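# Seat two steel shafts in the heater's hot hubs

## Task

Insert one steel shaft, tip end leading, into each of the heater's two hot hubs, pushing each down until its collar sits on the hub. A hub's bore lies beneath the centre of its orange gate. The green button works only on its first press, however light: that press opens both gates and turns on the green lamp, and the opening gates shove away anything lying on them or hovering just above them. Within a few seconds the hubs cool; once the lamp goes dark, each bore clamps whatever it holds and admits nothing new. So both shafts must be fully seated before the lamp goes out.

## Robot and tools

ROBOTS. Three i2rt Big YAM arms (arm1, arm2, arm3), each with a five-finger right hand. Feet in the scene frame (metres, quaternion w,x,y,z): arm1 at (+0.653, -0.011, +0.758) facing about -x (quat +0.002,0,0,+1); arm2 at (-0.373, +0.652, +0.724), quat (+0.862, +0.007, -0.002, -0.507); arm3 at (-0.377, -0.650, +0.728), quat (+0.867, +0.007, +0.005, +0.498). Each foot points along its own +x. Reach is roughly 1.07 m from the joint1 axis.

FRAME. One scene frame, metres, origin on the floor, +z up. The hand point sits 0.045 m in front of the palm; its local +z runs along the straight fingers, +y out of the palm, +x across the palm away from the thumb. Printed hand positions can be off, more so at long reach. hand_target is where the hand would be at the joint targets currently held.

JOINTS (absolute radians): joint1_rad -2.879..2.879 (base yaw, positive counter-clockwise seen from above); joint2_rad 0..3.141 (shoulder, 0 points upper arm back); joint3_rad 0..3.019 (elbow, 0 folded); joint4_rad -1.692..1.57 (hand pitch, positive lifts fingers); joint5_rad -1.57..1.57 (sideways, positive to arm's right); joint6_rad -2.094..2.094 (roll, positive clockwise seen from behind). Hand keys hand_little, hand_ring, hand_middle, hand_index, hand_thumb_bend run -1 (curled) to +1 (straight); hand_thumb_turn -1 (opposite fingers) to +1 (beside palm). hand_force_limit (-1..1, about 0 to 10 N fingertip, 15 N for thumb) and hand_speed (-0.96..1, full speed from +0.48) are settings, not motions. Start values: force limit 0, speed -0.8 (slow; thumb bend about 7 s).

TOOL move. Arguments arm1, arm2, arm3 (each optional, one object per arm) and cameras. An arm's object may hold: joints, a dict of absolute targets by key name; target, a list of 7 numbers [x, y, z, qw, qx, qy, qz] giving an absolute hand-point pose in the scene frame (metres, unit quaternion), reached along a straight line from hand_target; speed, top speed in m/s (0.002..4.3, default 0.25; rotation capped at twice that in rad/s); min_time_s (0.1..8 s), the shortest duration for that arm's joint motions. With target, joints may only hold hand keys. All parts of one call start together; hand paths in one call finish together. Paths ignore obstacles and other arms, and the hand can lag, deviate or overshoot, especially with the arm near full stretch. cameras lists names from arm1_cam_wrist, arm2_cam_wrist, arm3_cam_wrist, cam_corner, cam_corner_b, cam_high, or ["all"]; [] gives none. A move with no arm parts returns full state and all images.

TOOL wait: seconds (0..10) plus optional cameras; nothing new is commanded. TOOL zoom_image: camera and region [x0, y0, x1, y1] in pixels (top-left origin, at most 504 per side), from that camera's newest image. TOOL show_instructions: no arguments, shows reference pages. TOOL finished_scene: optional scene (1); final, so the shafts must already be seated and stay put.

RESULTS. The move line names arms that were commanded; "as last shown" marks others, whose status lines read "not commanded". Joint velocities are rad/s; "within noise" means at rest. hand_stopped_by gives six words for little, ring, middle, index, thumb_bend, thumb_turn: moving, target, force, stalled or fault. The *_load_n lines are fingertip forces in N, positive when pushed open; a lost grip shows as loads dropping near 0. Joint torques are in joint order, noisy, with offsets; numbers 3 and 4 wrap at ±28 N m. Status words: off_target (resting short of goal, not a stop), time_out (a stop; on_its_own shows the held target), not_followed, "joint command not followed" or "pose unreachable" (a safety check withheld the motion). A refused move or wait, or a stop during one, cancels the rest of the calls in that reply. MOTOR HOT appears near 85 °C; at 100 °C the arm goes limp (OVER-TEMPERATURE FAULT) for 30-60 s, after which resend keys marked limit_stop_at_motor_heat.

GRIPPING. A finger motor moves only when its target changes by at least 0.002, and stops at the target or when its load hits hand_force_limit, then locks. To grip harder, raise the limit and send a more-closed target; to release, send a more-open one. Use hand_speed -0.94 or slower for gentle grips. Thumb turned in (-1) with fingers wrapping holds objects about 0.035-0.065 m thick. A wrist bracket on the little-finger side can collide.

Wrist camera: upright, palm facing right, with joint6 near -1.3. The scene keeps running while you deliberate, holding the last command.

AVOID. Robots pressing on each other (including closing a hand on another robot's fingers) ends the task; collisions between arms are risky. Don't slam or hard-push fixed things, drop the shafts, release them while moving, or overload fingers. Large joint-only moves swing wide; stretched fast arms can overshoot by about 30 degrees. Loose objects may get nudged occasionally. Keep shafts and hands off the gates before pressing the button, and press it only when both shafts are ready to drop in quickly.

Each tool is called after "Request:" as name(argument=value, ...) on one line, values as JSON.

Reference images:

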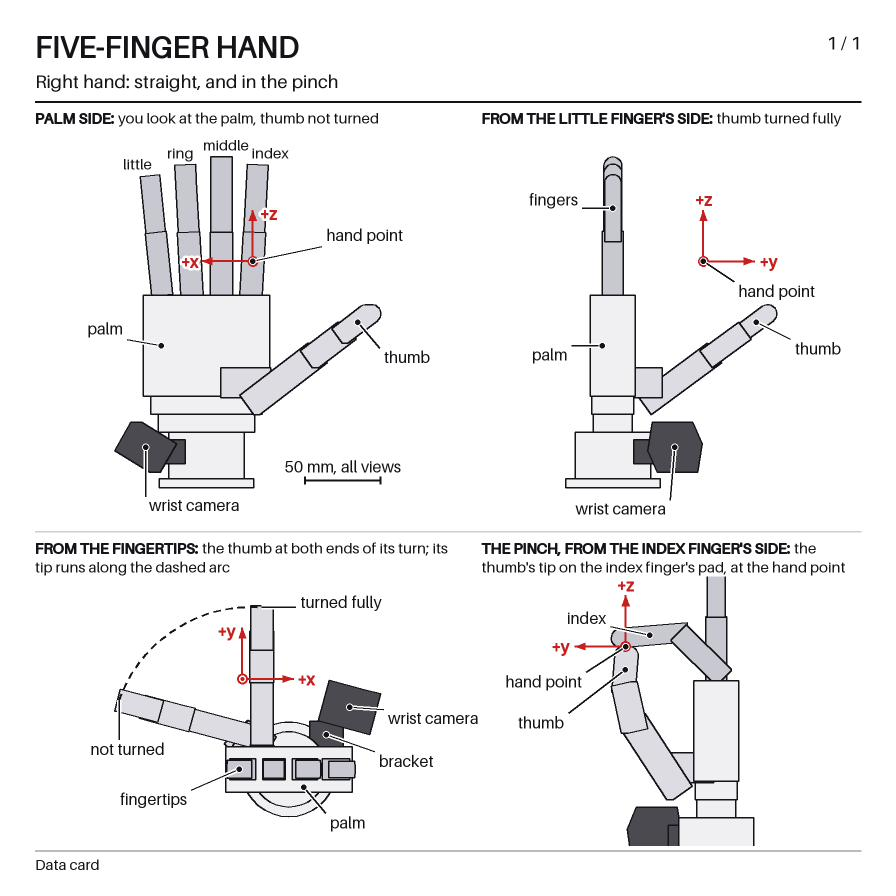

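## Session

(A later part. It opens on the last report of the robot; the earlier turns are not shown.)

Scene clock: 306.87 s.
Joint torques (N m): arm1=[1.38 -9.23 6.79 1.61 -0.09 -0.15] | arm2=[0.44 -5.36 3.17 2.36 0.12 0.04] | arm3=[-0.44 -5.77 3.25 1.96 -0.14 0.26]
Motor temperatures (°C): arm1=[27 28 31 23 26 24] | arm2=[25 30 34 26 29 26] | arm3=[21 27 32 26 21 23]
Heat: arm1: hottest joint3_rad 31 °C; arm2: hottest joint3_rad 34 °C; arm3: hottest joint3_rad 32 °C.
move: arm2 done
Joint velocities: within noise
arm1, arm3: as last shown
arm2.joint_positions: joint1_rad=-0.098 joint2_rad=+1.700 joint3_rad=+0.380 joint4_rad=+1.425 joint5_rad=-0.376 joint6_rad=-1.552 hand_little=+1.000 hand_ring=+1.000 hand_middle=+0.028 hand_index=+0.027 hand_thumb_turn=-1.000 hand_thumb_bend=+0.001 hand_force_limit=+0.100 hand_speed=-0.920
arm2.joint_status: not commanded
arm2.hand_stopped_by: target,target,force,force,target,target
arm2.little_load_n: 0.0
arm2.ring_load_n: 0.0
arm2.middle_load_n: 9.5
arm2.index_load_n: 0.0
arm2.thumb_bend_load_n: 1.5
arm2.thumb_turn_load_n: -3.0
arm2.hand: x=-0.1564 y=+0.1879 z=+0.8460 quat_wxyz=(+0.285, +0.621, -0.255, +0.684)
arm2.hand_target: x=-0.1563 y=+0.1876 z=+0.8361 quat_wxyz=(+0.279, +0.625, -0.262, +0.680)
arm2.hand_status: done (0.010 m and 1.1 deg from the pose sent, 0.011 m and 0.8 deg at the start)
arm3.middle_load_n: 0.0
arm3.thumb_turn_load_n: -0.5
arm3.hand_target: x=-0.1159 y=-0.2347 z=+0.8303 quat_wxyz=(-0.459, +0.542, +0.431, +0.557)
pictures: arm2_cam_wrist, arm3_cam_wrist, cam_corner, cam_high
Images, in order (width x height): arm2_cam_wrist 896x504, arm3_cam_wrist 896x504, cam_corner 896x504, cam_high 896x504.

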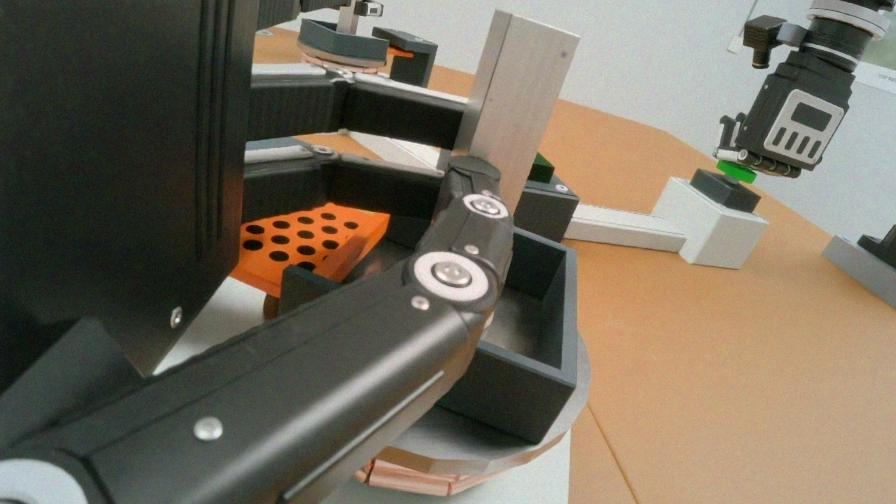

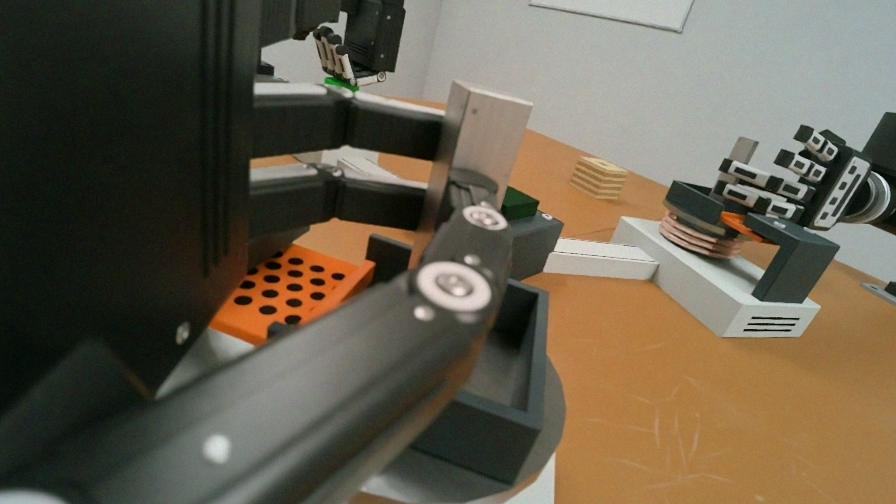

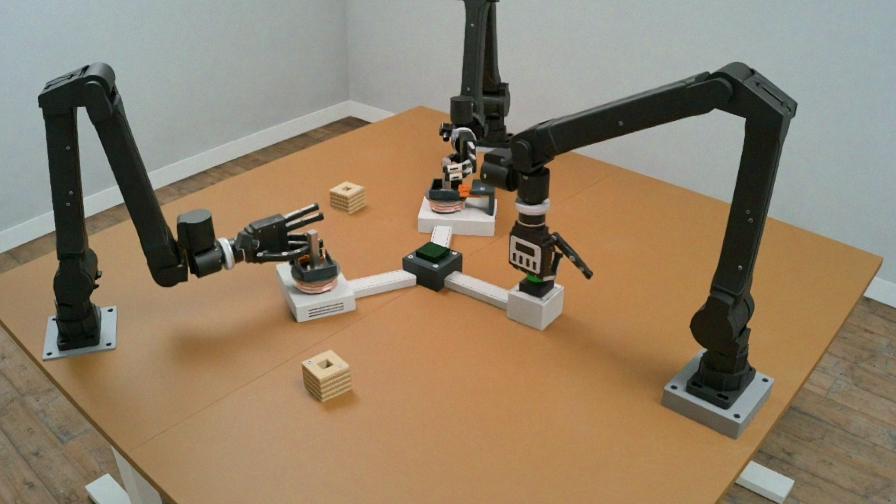

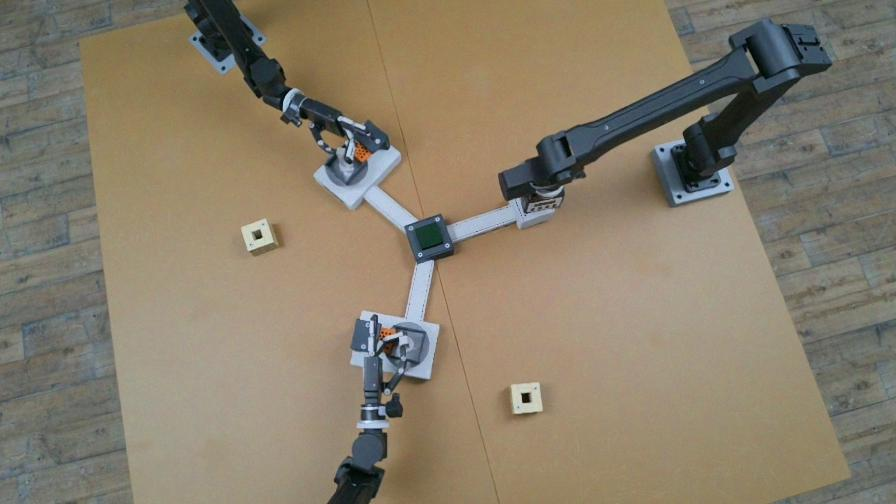

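Request:
move(arm2={"target": [-0.1562, 0.1878, 0.862, 0.2791, 0.6250, -0.2615, 0.6805], "speed": 0.06}, arm3={"target": [-0.1159, -0.2342, 0.856, -0.4592, 0.5418, 0.4310, 0.5571], "speed": 0.06}, arm1={"target": [0.273, 0.034, 0.900, 0, 0, 1, 0], "speed": 0.15}, cameras=["cam_corner", "cam_corner_b", "arm2_cam_wrist", "arm3_cam_wrist"])

Scene clock: 308.47 s.
Joint torques (N m): arm1=[1.44 -11.4 11.19 -0.64 -0.06 -0.13] | arm2=[0.62 -9.23 3.73 2.28 0.16 -0.01] | arm3=[0.03 -10.05 3.9 1.87 0.1 0.06]
Motor temperatures (°C): arm1=[27 28 31 23 26 24] | arm2=[25 30 34 26 29 26] | arm3=[21 27 32 26 21 23]
Heat: arm1: hottest joint3_rad 31 °C; arm2: hottest joint3_rad 34 °C; arm3: hottest joint3_rad 32 °C.
move: arm1 off_target; arm2 off_target; arm3 done
Joint velocities: within noise
arm1.joint_positions: joint1_rad=+0.050 joint2_rad=+1.452 joint3_rad=+1.142 joint4_rad=-1.285 joint5_rad=+0.000 joint6_rad=-1.525 hand_little=-1.000 hand_ring=-1.000 hand_middle=-1.000 hand_index=-1.000 hand_thumb_turn=+1.000 hand_thumb_bend=+1.000 hand_force_limit=+0.000 hand_speed=+0.300
arm1.joint_status: not commanded
arm1.hand_stopped_by: target,target,target,target,target,target
arm1.little_load_n: 0.0
arm1.ring_load_n: 0.0
arm1.middle_load_n: 0.0
arm1.index_load_n: 0.0
arm1.thumb_bend_load_n: 0.0
arm1.thumb_turn_load_n: 0.0
arm1.hand: x=+0.2823 y=+0.0316 z=+0.8888 quat_wxyz=(+0.011, +0.000, +1.000, +0.001)
arm1.hand_target: x=+0.2733 y=+0.0340 z=+0.9000 quat_wxyz=(+0.000, +0.000, +1.000, +0.000)
arm1.hand_status: off_target (0.015 m and 1.3 deg from the pose sent, 0.077 m and 0.4 deg at the start)
arm2.joint_positions: joint1_rad=-0.098 joint2_rad=+1.630 joint3_rad=+0.380 joint4_rad=+1.308 joint5_rad=-0.376 joint6_rad=-1.552 hand_little=+1.000 hand_ring=+1.000 hand_middle=+0.028 hand_index=+0.027 hand_thumb_turn=-1.000 hand_thumb_bend=+0.001 hand_force_limit=+0.100 hand_speed=-0.920
arm2.joint_status: not commanded
arm2.hand_stopped_by: target,target,force,force,target,target
arm2.little_load_n: 0.0
arm2.ring_load_n: 0.0
arm2.middle_load_n: 7.0
arm2.index_load_n: 1.0
arm2.thumb_bend_load_n: 3.0
arm2.thumb_turn_load_n: -0.5
arm2.hand: x=-0.1567 y=+0.1886 z=+0.8476 quat_wxyz=(+0.273, +0.634, -0.267, +0.672)
arm2.hand_target: x=-0.1562 y=+0.1878 z=+0.8618 quat_wxyz=(+0.279, +0.625, -0.262, +0.681)
arm2.hand_status: off_target (0.014 m and 1.7 deg from the pose sent, 0.016 m and 1.1 deg at the start)
arm3.joint_positions: joint1_rad=-0.058 joint2_rad=+1.577 joint3_rad=+0.325 joint4_rad=+1.274 joint5_rad=-0.379 joint6_rad=-1.557 hand_little=+1.000 hand_ring=+1.000 hand_middle=+0.049 hand_index=+0.035 hand_thumb_turn=-1.000 hand_thumb_bend=+0.000 hand_force_limit=+0.100 hand_speed=-0.920
arm3.joint_status: not commanded
arm3.hand_stopped_by: target,target,force,force,target,target
arm3.little_load_n: 0.0
arm3.ring_load_n: 0.0
arm3.middle_load_n: 0.0
arm3.index_load_n: 1.0
arm3.thumb_bend_load_n: 0.0
arm3.thumb_turn_load_n: 0.5
arm3.hand: x=-0.1174 y=-0.2348 z=+0.8477 quat_wxyz=(-0.457, +0.547, +0.434, +0.551)
arm3.hand_target: x=-0.1159 y=-0.2342 z=+0.8560 quat_wxyz=(-0.459, +0.542, +0.431, +0.557)
arm3.hand_status: done (0.008 m and 1.0 deg from the pose sent, 0.016 m and 1.6 deg at the start)
pictures: arm2_cam_wrist, arm3_cam_wrist, cam_corner, cam_corner_b
Images, in order (width x height): arm2_cam_wrist 896x504, arm3_cam_wrist 896x504, cam_corner 896x504, cam_corner_b 896x504.

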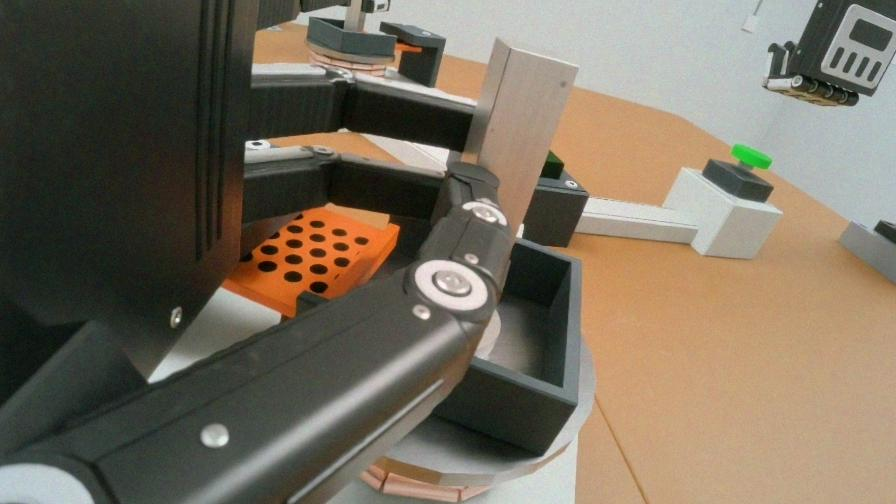

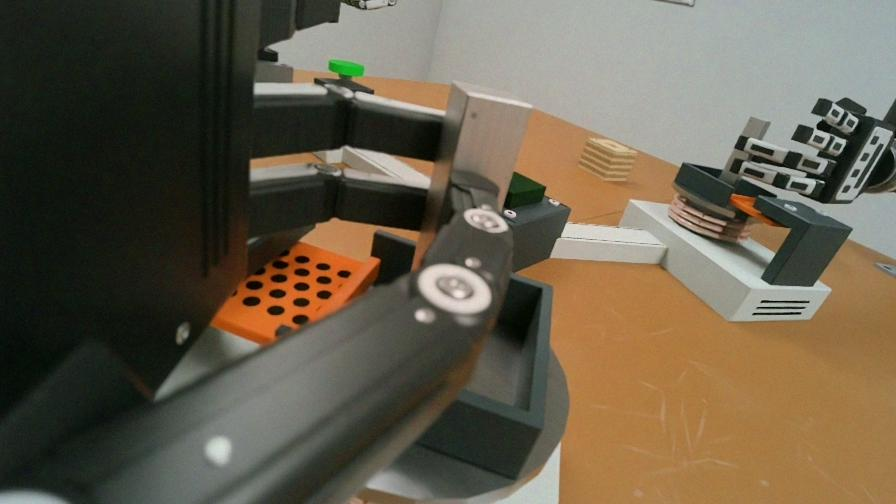

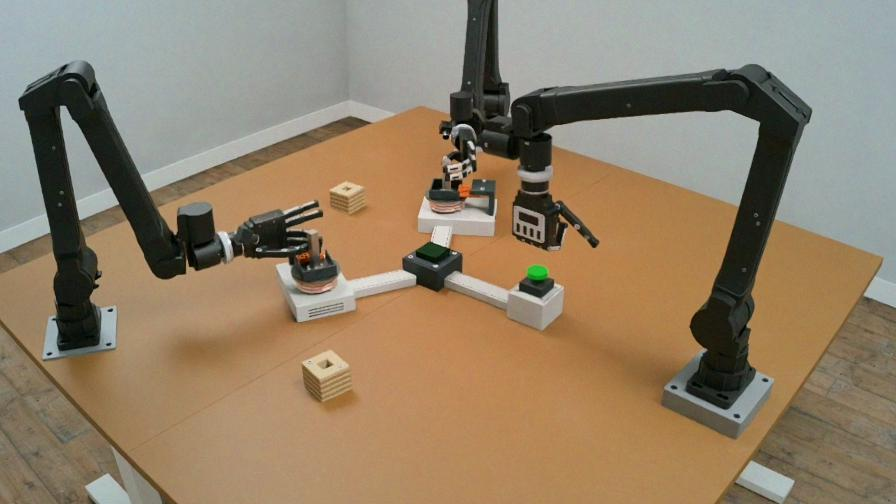

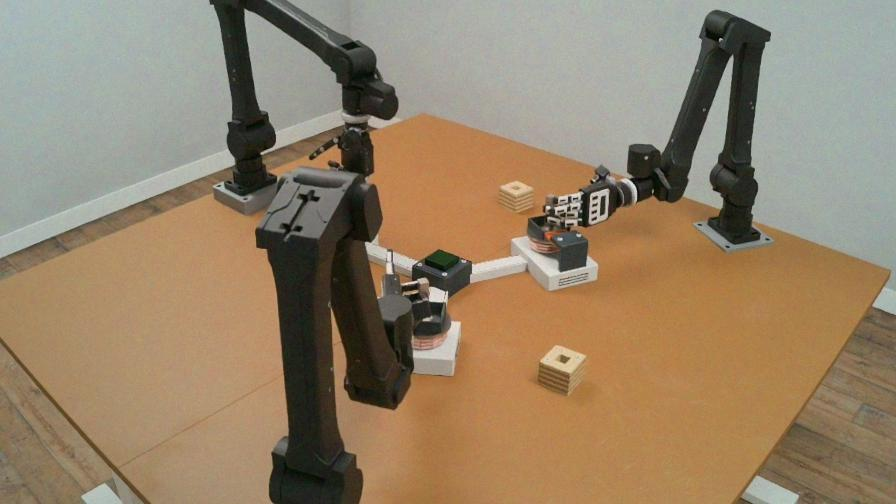

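Request:
move(arm2={"joints": {"hand_speed": -0.7, "hand_index": 0.3, "hand_middle": 0.3, "hand_thumb_bend": 0.3}}, arm3={"joints": {"hand_speed": -0.7, "hand_index": 0.3, "hand_middle": 0.3, "hand_thumb_bend": 0.3}}, cameras=["cam_corner", "arm2_cam_wrist", "arm3_cam_wrist"])

Scene clock: 310.40 s.
Joint torques (N m): arm1=[1.38 -11.4 11.18 -0.65 -0.06 -0.13] | arm2=[0.38 -8.64 3.99 2.33 0.13 0.03] | arm3=[0.09 -9.29 4.21 1.83 0 0.11]
Motor temperatures (°C): arm1=[27 28 31 23 26 24] | arm2=[25 30 34 25 29 26] | arm3=[21 27 31 26 21 23]
Heat: arm1: hottest joint3_rad 31 °C; arm2: hottest joint3_rad 34 °C; arm3: hottest joint3_rad 31 °C.
move: arm2 done; arm3 done
Joint velocities: within noise
arm1: as last shown
arm2.joint_positions: joint1_rad=-0.098 joint2_rad=+1.618 joint3_rad=+0.380 joint4_rad=+1.308 joint5_rad=-0.376 joint6_rad=-1.552 hand_little=+1.000 hand_ring=+1.000 hand_middle=+0.300 hand_index=+0.300 hand_thumb_turn=-1.000 hand_thumb_bend=+0.300 hand_force_limit=+0.100 hand_speed=-0.700
arm2.joint_status: all done
arm2.hand_stopped_by: target,target,target,target,target,target
arm2.little_load_n: 0.0
arm2.ring_load_n: 0.0
arm2.middle_load_n: 0.0
arm2.index_load_n: 0.0
arm2.thumb_bend_load_n: 0.0
arm2.thumb_turn_load_n: 0.0
arm2.hand: x=-0.1567 y=+0.1885 z=+0.8538 quat_wxyz=(+0.276, +0.631, -0.264, +0.676)
arm2.hand_target: x=-0.1562 y=+0.1878 z=+0.8619 quat_wxyz=(+0.279, +0.625, -0.261, +0.681)
arm2.hand_status: not commanded
arm3.joint_positions: joint1_rad=-0.058 joint2_rad=+1.574 joint3_rad=+0.325 joint4_rad=+1.274 joint5_rad=-0.378 joint6_rad=-1.557 hand_little=+1.000 hand_ring=+1.000 hand_middle=+0.300 hand_index=+0.300 hand_thumb_turn=-1.000 hand_thumb_bend=+0.300 hand_force_limit=+0.100 hand_speed=-0.700
arm3.joint_status: all done
arm3.hand_stopped_by: target,target,target,target,target,target
arm3.little_load_n: 0.0
arm3.ring_load_n: 0.0
arm3.middle_load_n: 0.0
arm3.index_load_n: 0.0
arm3.thumb_bend_load_n: 0.0
arm3.thumb_turn_load_n: 0.0
arm3.hand: x=-0.1172 y=-0.2349 z=+0.8493 quat_wxyz=(-0.457, +0.546, +0.433, +0.552)
arm3.hand_target: x=-0.1158 y=-0.2342 z=+0.8559 quat_wxyz=(-0.459, +0.542, +0.431, +0.557)
arm3.hand_status: not commanded
pictures: arm2_cam_wrist, arm3_cam_wrist, cam_corner
Images, in order (width x height): arm2_cam_wrist 896x504, arm3_cam_wrist 896x504, cam_corner 896x504.

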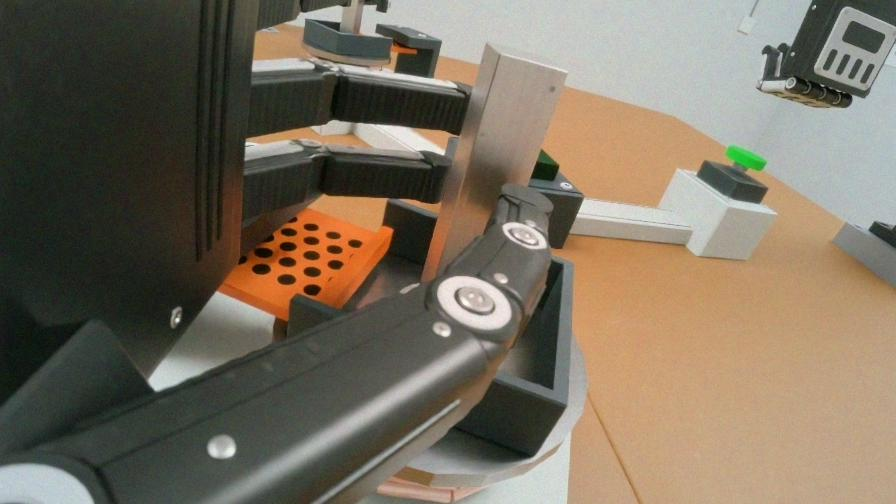

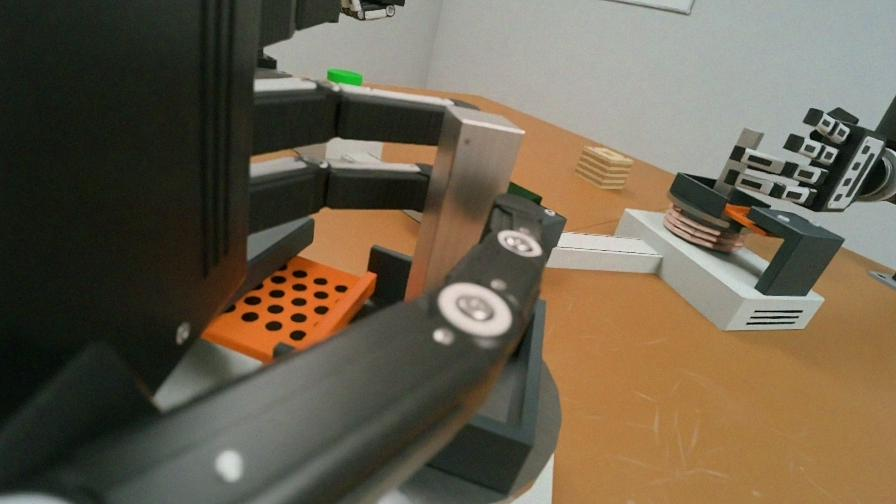

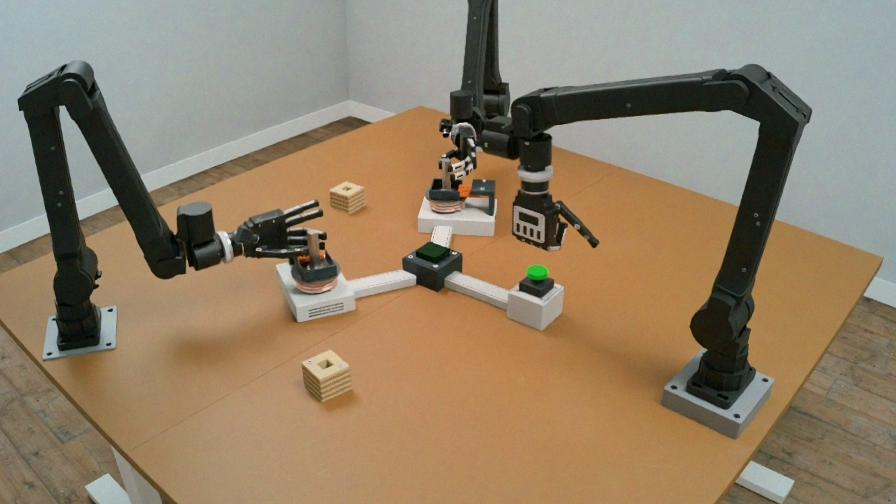

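Request:
move(arm2={"target": [-0.1562, 0.1878, 0.885, 0.2791, 0.6250, -0.2615, 0.6805], "speed": 0.1, "joints": {"hand_index": 1, "hand_middle": 1, "hand_thumb_bend": 1}}, arm3={"target": [-0.1159, -0.2342, 0.885, -0.4592, 0.5418, 0.4310, 0.5571], "speed": 0.1, "joints": {"hand_index": 1, "hand_middle": 1, "hand_thumb_bend": 1}}, cameras=["cam_corner", "cam_corner_b", "arm2_cam_wrist", "arm3_cam_wrist"])

Scene clock: 312.93 s.
Joint torques (N m): arm1=[1.38 -11.52 11.18 -0.68 -0.06 -0.13] | arm2=[0.91 -7.3 4.98 1.83 0.17 0] | arm3=[-0.09 -7.82 6.16 1.72 0.03 0.11]
Motor temperatures (°C): arm1=[27 28 31 23 26 24] | arm2=[25 30 34 25 29 26] | arm3=[21 27 32 26 21 23]
Heat: arm1: hottest joint3_rad 31 °C; arm2: hottest joint3_rad 34 °C; arm3: hottest joint3_rad 32 °C.
move: arm2 done; arm3 done
Joint velocities: within noise
arm1: as last shown
arm2.joint_positions: joint1_rad=-0.098 joint2_rad=+1.509 joint3_rad=+0.380 joint4_rad=+1.206 joint5_rad=-0.376 joint6_rad=-1.552 hand_little=+1.000 hand_ring=+1.000 hand_middle=+1.000 hand_index=+1.000 hand_thumb_turn=-1.000 hand_thumb_bend=+1.000 hand_force_limit=+0.100 hand_speed=-0.700
arm2.joint_status: all done
arm2.hand_stopped_by: target,target,target,target,target,target
arm2.little_load_n: 0.0
arm2.ring_load_n: 0.0
arm2.middle_load_n: 0.0
arm2.index_load_n: 0.0
arm2.thumb_bend_load_n: 0.0
arm2.thumb_turn_load_n: 0.5
arm2.hand: x=-0.1581 y=+0.1908 z=+0.8784 quat_wxyz=(+0.278, +0.629, -0.262, +0.677)
arm2.hand_target: x=-0.1563 y=+0.1878 z=+0.8851 quat_wxyz=(+0.279, +0.625, -0.261, +0.681)
arm2.hand_status: done (0.007 m and 0.6 deg from the pose sent, 0.031 m and 1.0 deg at the start)
arm3.joint_positions: joint1_rad=-0.058 joint2_rad=+1.425 joint3_rad=+0.325 joint4_rad=+1.124 joint5_rad=-0.378 joint6_rad=-1.557 hand_little=+1.000 hand_ring=+1.000 hand_middle=+1.000 hand_index=+1.000 hand_thumb_turn=-1.000 hand_thumb_bend=+1.000 hand_force_limit=+0.100 hand_speed=-0.700
arm3.joint_status: all done
arm3.hand_stopped_by: target,target,target,target,target,target
arm3.little_load_n: 0.0
arm3.ring_load_n: 0.0
arm3.middle_load_n: 0.0
arm3.index_load_n: 0.0
arm3.thumb_bend_load_n: -0.5
arm3.thumb_turn_load_n: 0.0
arm3.hand: x=-0.1193 y=-0.2389 z=+0.8767 quat_wxyz=(-0.457, +0.546, +0.433, +0.552)
arm3.hand_target: x=-0.1159 y=-0.2344 z=+0.8850 quat_wxyz=(-0.459, +0.542, +0.431, +0.557)
arm3.hand_status: done (0.010 m and 0.9 deg from the pose sent, 0.036 m and 0.8 deg at the start)
pictures: arm2_cam_wrist, arm3_cam_wrist, cam_corner, cam_corner_b
Images, in order (width x height): arm2_cam_wrist 896x504, arm3_cam_wrist 896x504, cam_corner 896x504, cam_corner_b 896x504.

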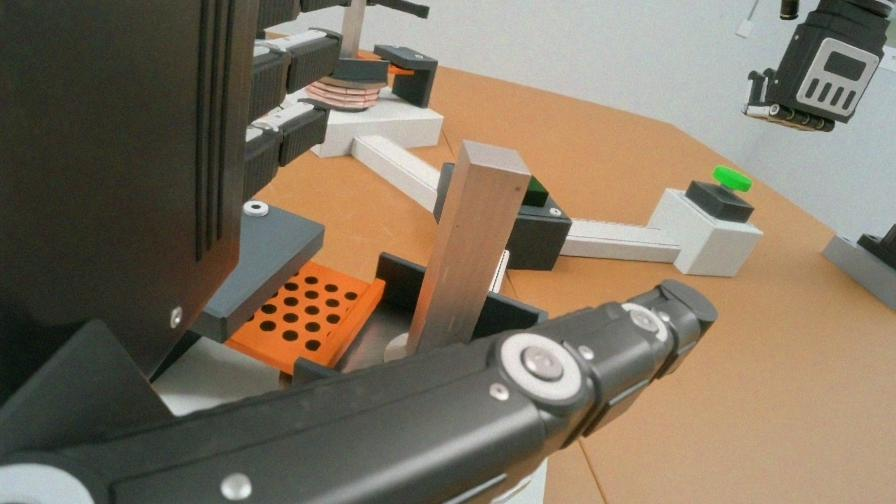

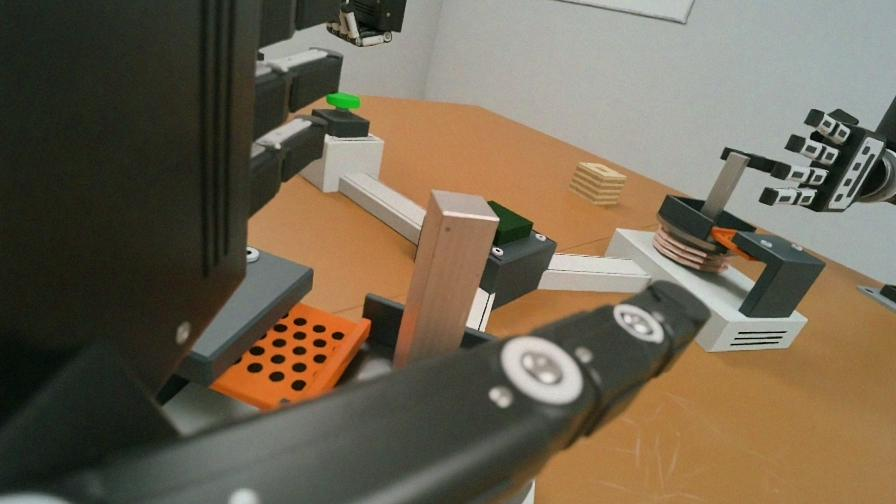

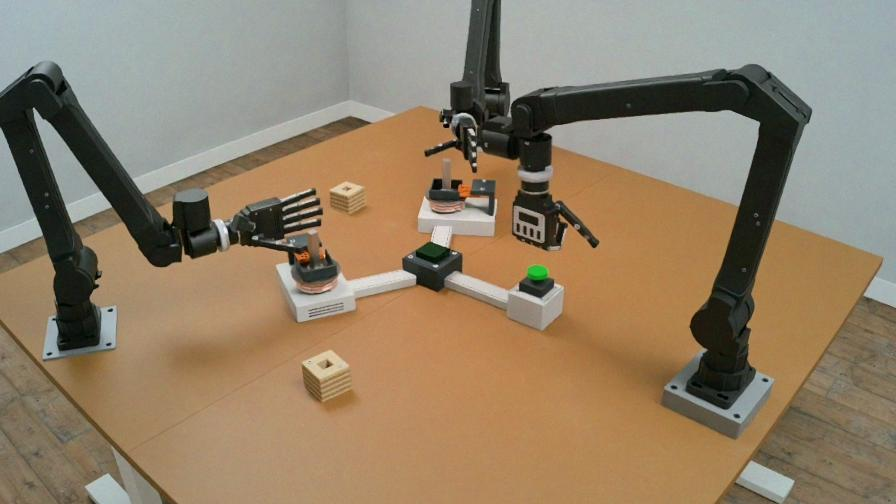

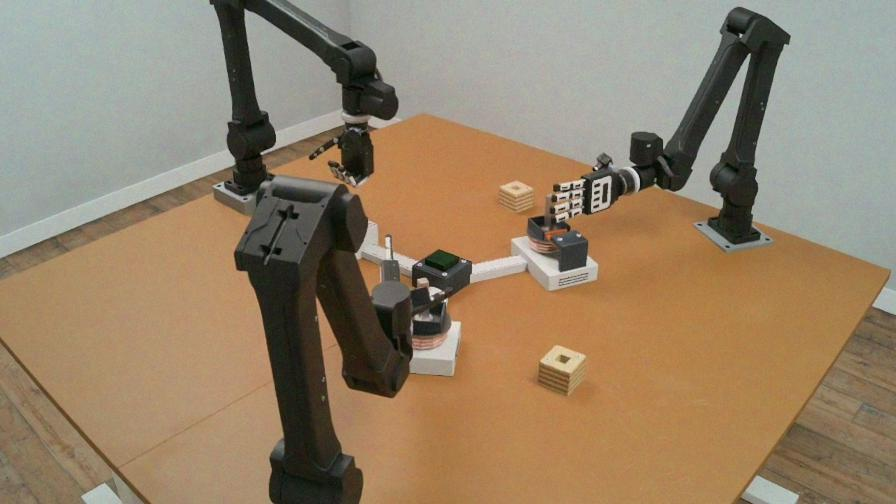

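Request:
move(arm2={"target": [-0.262, 0.294, 0.930, 0.2791, 0.6250, -0.2615, 0.6805], "speed": 0.2}, arm3={"target": [-0.148, -0.384, 0.930, -0.4592, 0.5418, 0.4310, 0.5571], "speed": 0.2}, cameras=["all"])

Request:
zoom_image(camera="cam_corner", region=[280, 220, 350, 300])

Request:
zoom_image(camera="cam_corner_b", region=[515, 185, 605, 275])

Request:
zoom_image(camera="cam_corner", region=[415, 150, 505, 230])

Request:
zoom_image(camera="cam_corner_b", region=[390, 260, 470, 350])

Request:
zoom_image(camera="cam_high", region=[300, 110, 410, 220])

Request:
zoom_image(camera="cam_high", region=[340, 300, 450, 390])

Scene clock: 315.00 s.
Joint torques (N m): arm1=[1.32 -11.4 11.17 -0.66 -0.06 -0.13] | arm2=[-0.21 0.73 7.32 1.7 -0.02 0.04] | arm3=[-0.5 0.56 8.85 1.5 -0.07 0.07]
Motor temperatures (°C): arm1=[27 28 32 23 26 24] | arm2=[25 30 34 25 29 26] | arm3=[21 27 32 26 21 23]
Heat: arm1: hottest joint3_rad 32 °C; arm2: hottest joint3_rad 34 °C; arm3: hottest joint3_rad 32 °C.
move: arm2 done; arm3 done
Joint velocities: within noise
arm1: as last shown
arm2.joint_positions: joint1_rad=-0.401 joint2_rad=+0.750 joint3_rad=+0.121 joint4_rad=+0.743 joint5_rad=-0.679 joint6_rad=-1.521 hand_little=+1.000 hand_ring=+1.000 hand_middle=+1.000 hand_index=+1.000 hand_thumb_turn=-1.000 hand_thumb_bend=+1.000 hand_force_limit=+0.100 hand_speed=-0.700
arm2.joint_status: not commanded
arm2.hand_stopped_by: target,target,target,target,target,target
arm2.little_load_n: 0.0
arm2.ring_load_n: 0.0
arm2.middle_load_n: 0.0
arm2.index_load_n: 0.0
arm2.thumb_bend_load_n: 0.0
arm2.thumb_turn_load_n: 0.0
arm2.hand: x=-0.2611 y=+0.2957 z=+0.9319 quat_wxyz=(+0.284, +0.625, -0.255, +0.681)
arm2.hand_target: x=-0.2620 y=+0.2941 z=+0.9300 quat_wxyz=(+0.279, +0.625, -0.261, +0.681)
arm2.hand_status: done (0.003 m and 1.0 deg from the pose sent, 0.155 m and 0.6 deg at the start)
arm3.joint_positions: joint1_rad=-0.415 joint2_rad=+0.549 joint3_rad=+0.103 joint4_rad=+0.501 joint5_rad=-0.740 joint6_rad=-1.537 hand_little=+1.000 hand_ring=+1.000 hand_middle=+1.000 hand_index=+1.000 hand_thumb_turn=-1.000 hand_thumb_bend=+1.000 hand_force_limit=+0.100 hand_speed=-0.700
arm3.joint_status: not commanded
arm3.hand_stopped_by: target,target,target,target,target,target
arm3.little_load_n: 0.0
arm3.ring_load_n: -0.5
arm3.middle_load_n: 0.0
arm3.index_load_n: 0.0
arm3.thumb_bend_load_n: 0.0
arm3.thumb_turn_load_n: 0.0
arm3.hand: x=-0.1515 y=-0.3832 z=+0.9287 quat_wxyz=(-0.461, +0.539, +0.433, +0.557)
arm3.hand_target: x=-0.1480 y=-0.3841 z=+0.9301 quat_wxyz=(-0.459, +0.542, +0.431, +0.557)
arm3.hand_status: done (0.004 m and 0.5 deg from the pose sent, 0.157 m and 0.9 deg at the start)
pictures: arm1_cam_wrist, arm2_cam_wrist, arm3_cam_wrist, cam_corner, cam_corner_b, cam_high
Images, in order (width x height): arm1_cam_wrist 896x504, arm2_cam_wrist 896x504, arm3_cam_wrist 896x504, cam_corner 896x504, cam_corner_b 896x504, cam_high 896x504.

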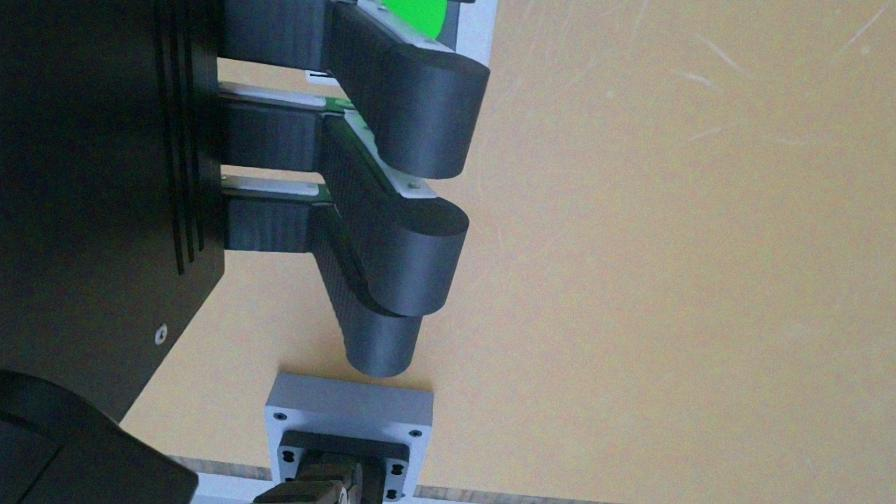

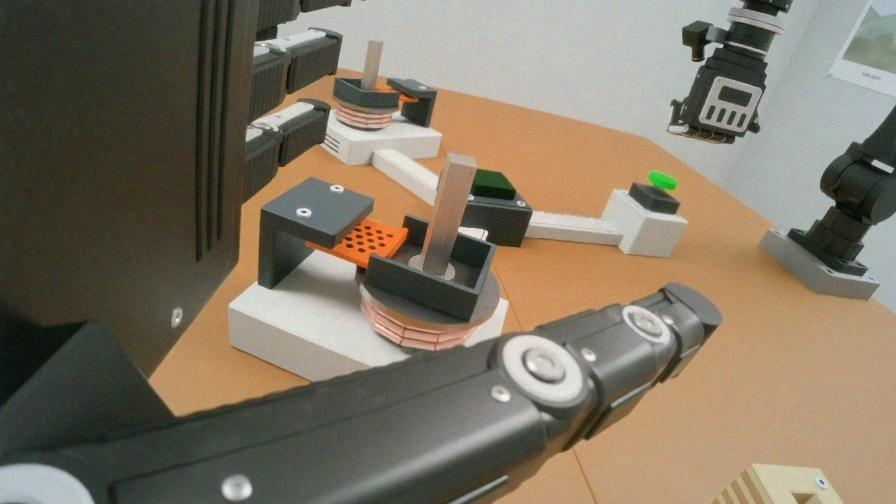

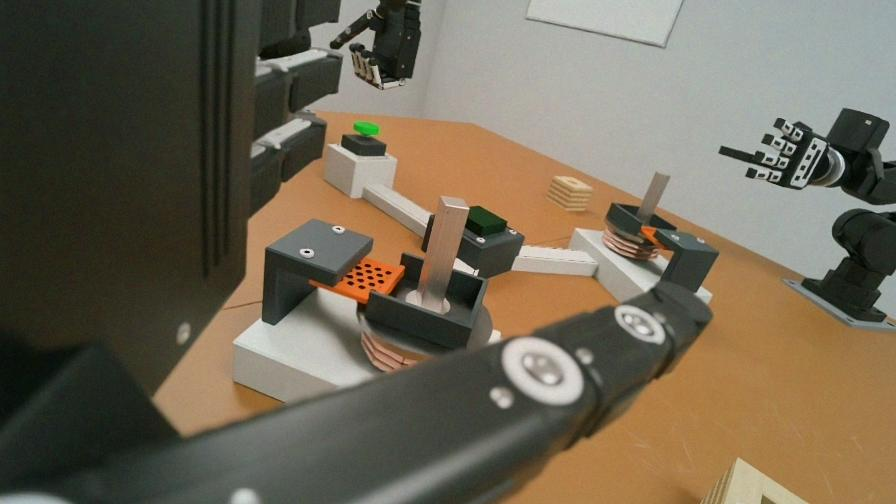

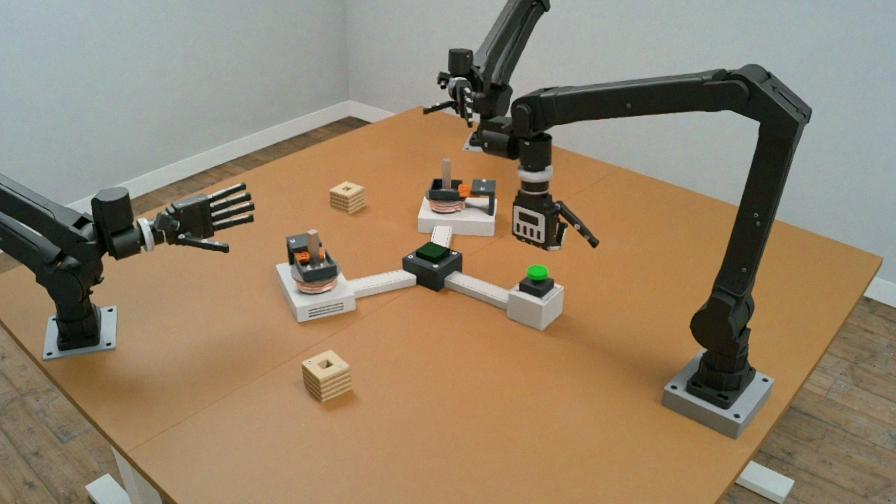

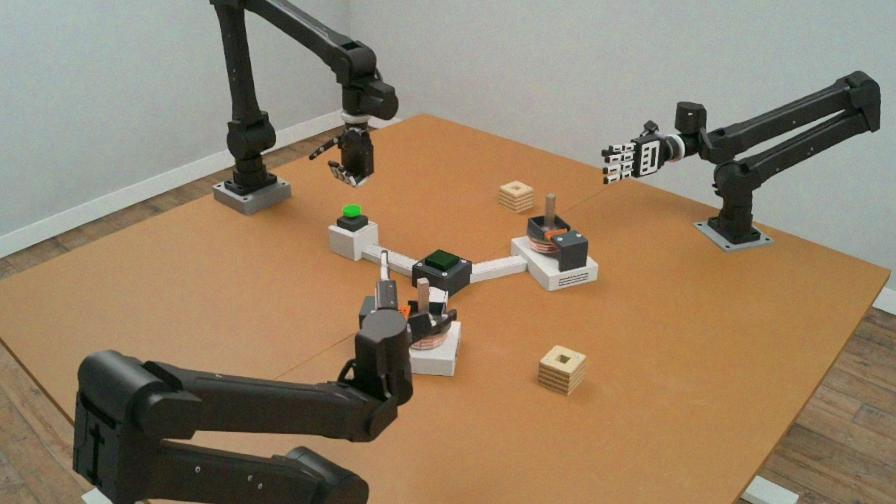

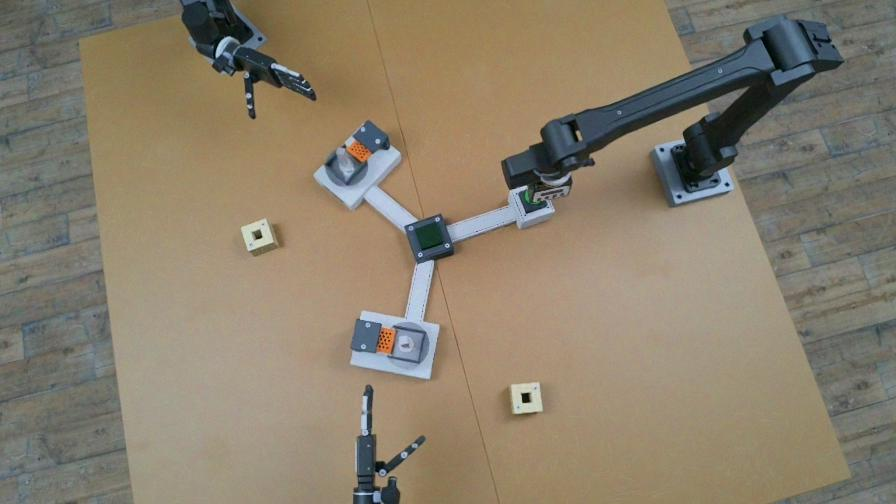

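Scaled by 6.300 from the camera's image (finer frame: 1280x720).

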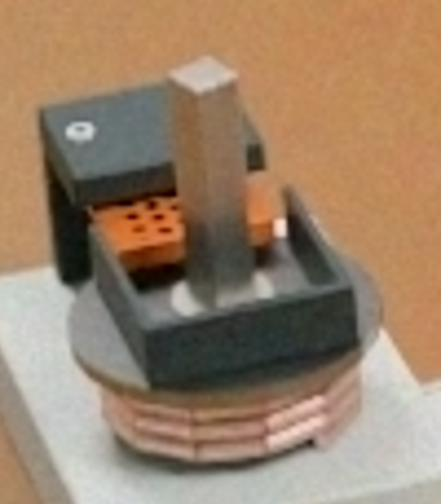

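Scaled by 5.600 from the camera's image (finer frame: 1280x720).

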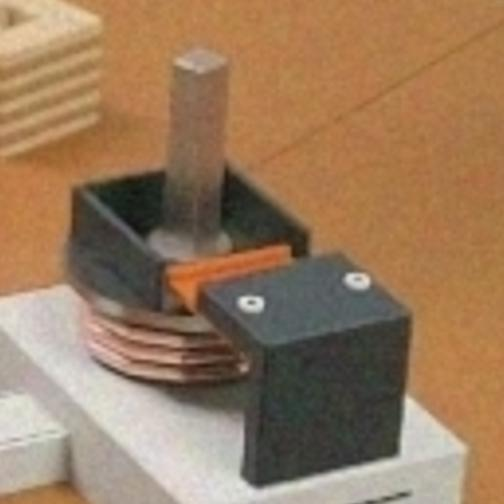

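Scaled by 5.600 from the camera's image (finer frame: 1280x720).

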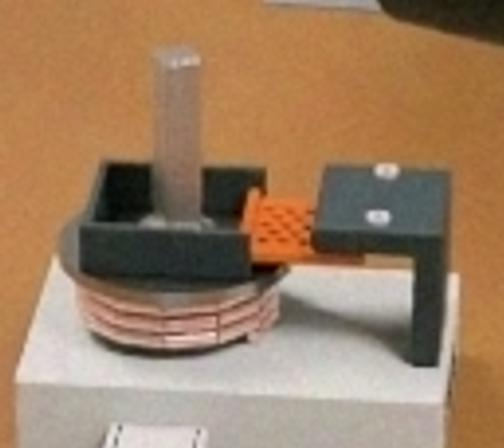

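Scaled by 5.600 from the camera's image (finer frame: 1280x720).

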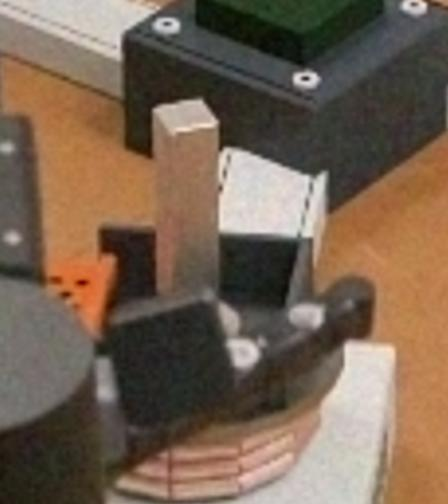

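Scaled by 4.582 from the camera's image (finer frame: 1280x720).

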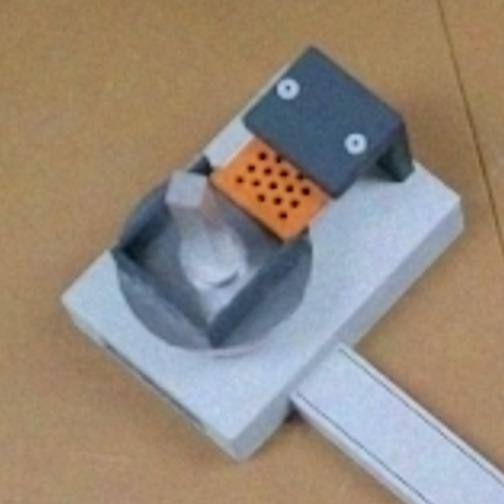

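Scaled by 4.582 from the camera's image (finer frame: 1280x720).

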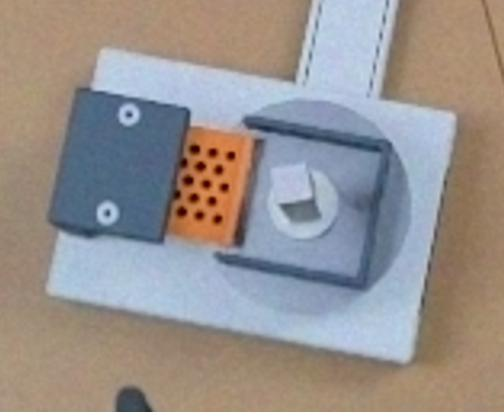

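Request:
zoom_image(camera="arm2_cam_wrist", region=[340, 140, 520, 360])

Request:
zoom_image(camera="arm3_cam_wrist", region=[340, 180, 520, 380])

Scaled by 2.291 from the camera's image (finer frame: 1280x720).

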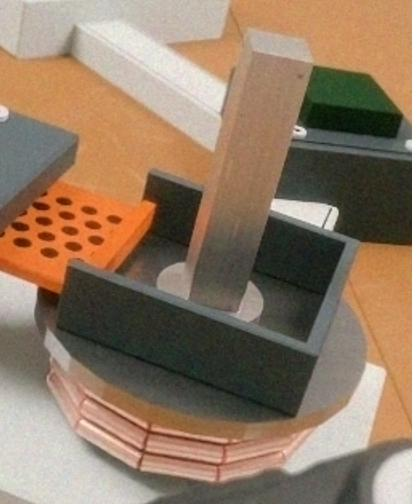

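Scaled by 2.520 from the camera's image (finer frame: 1280x720).

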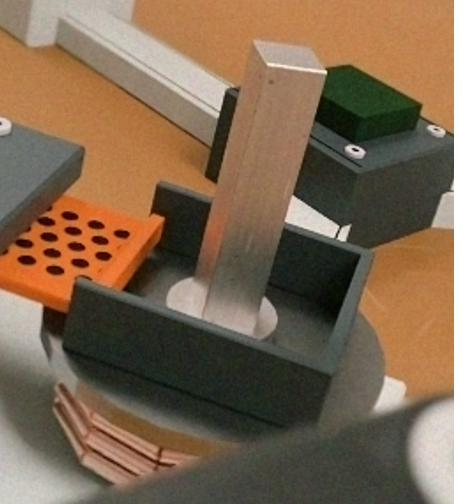

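Request:
finished_scene()

The scene is finished: the task was done.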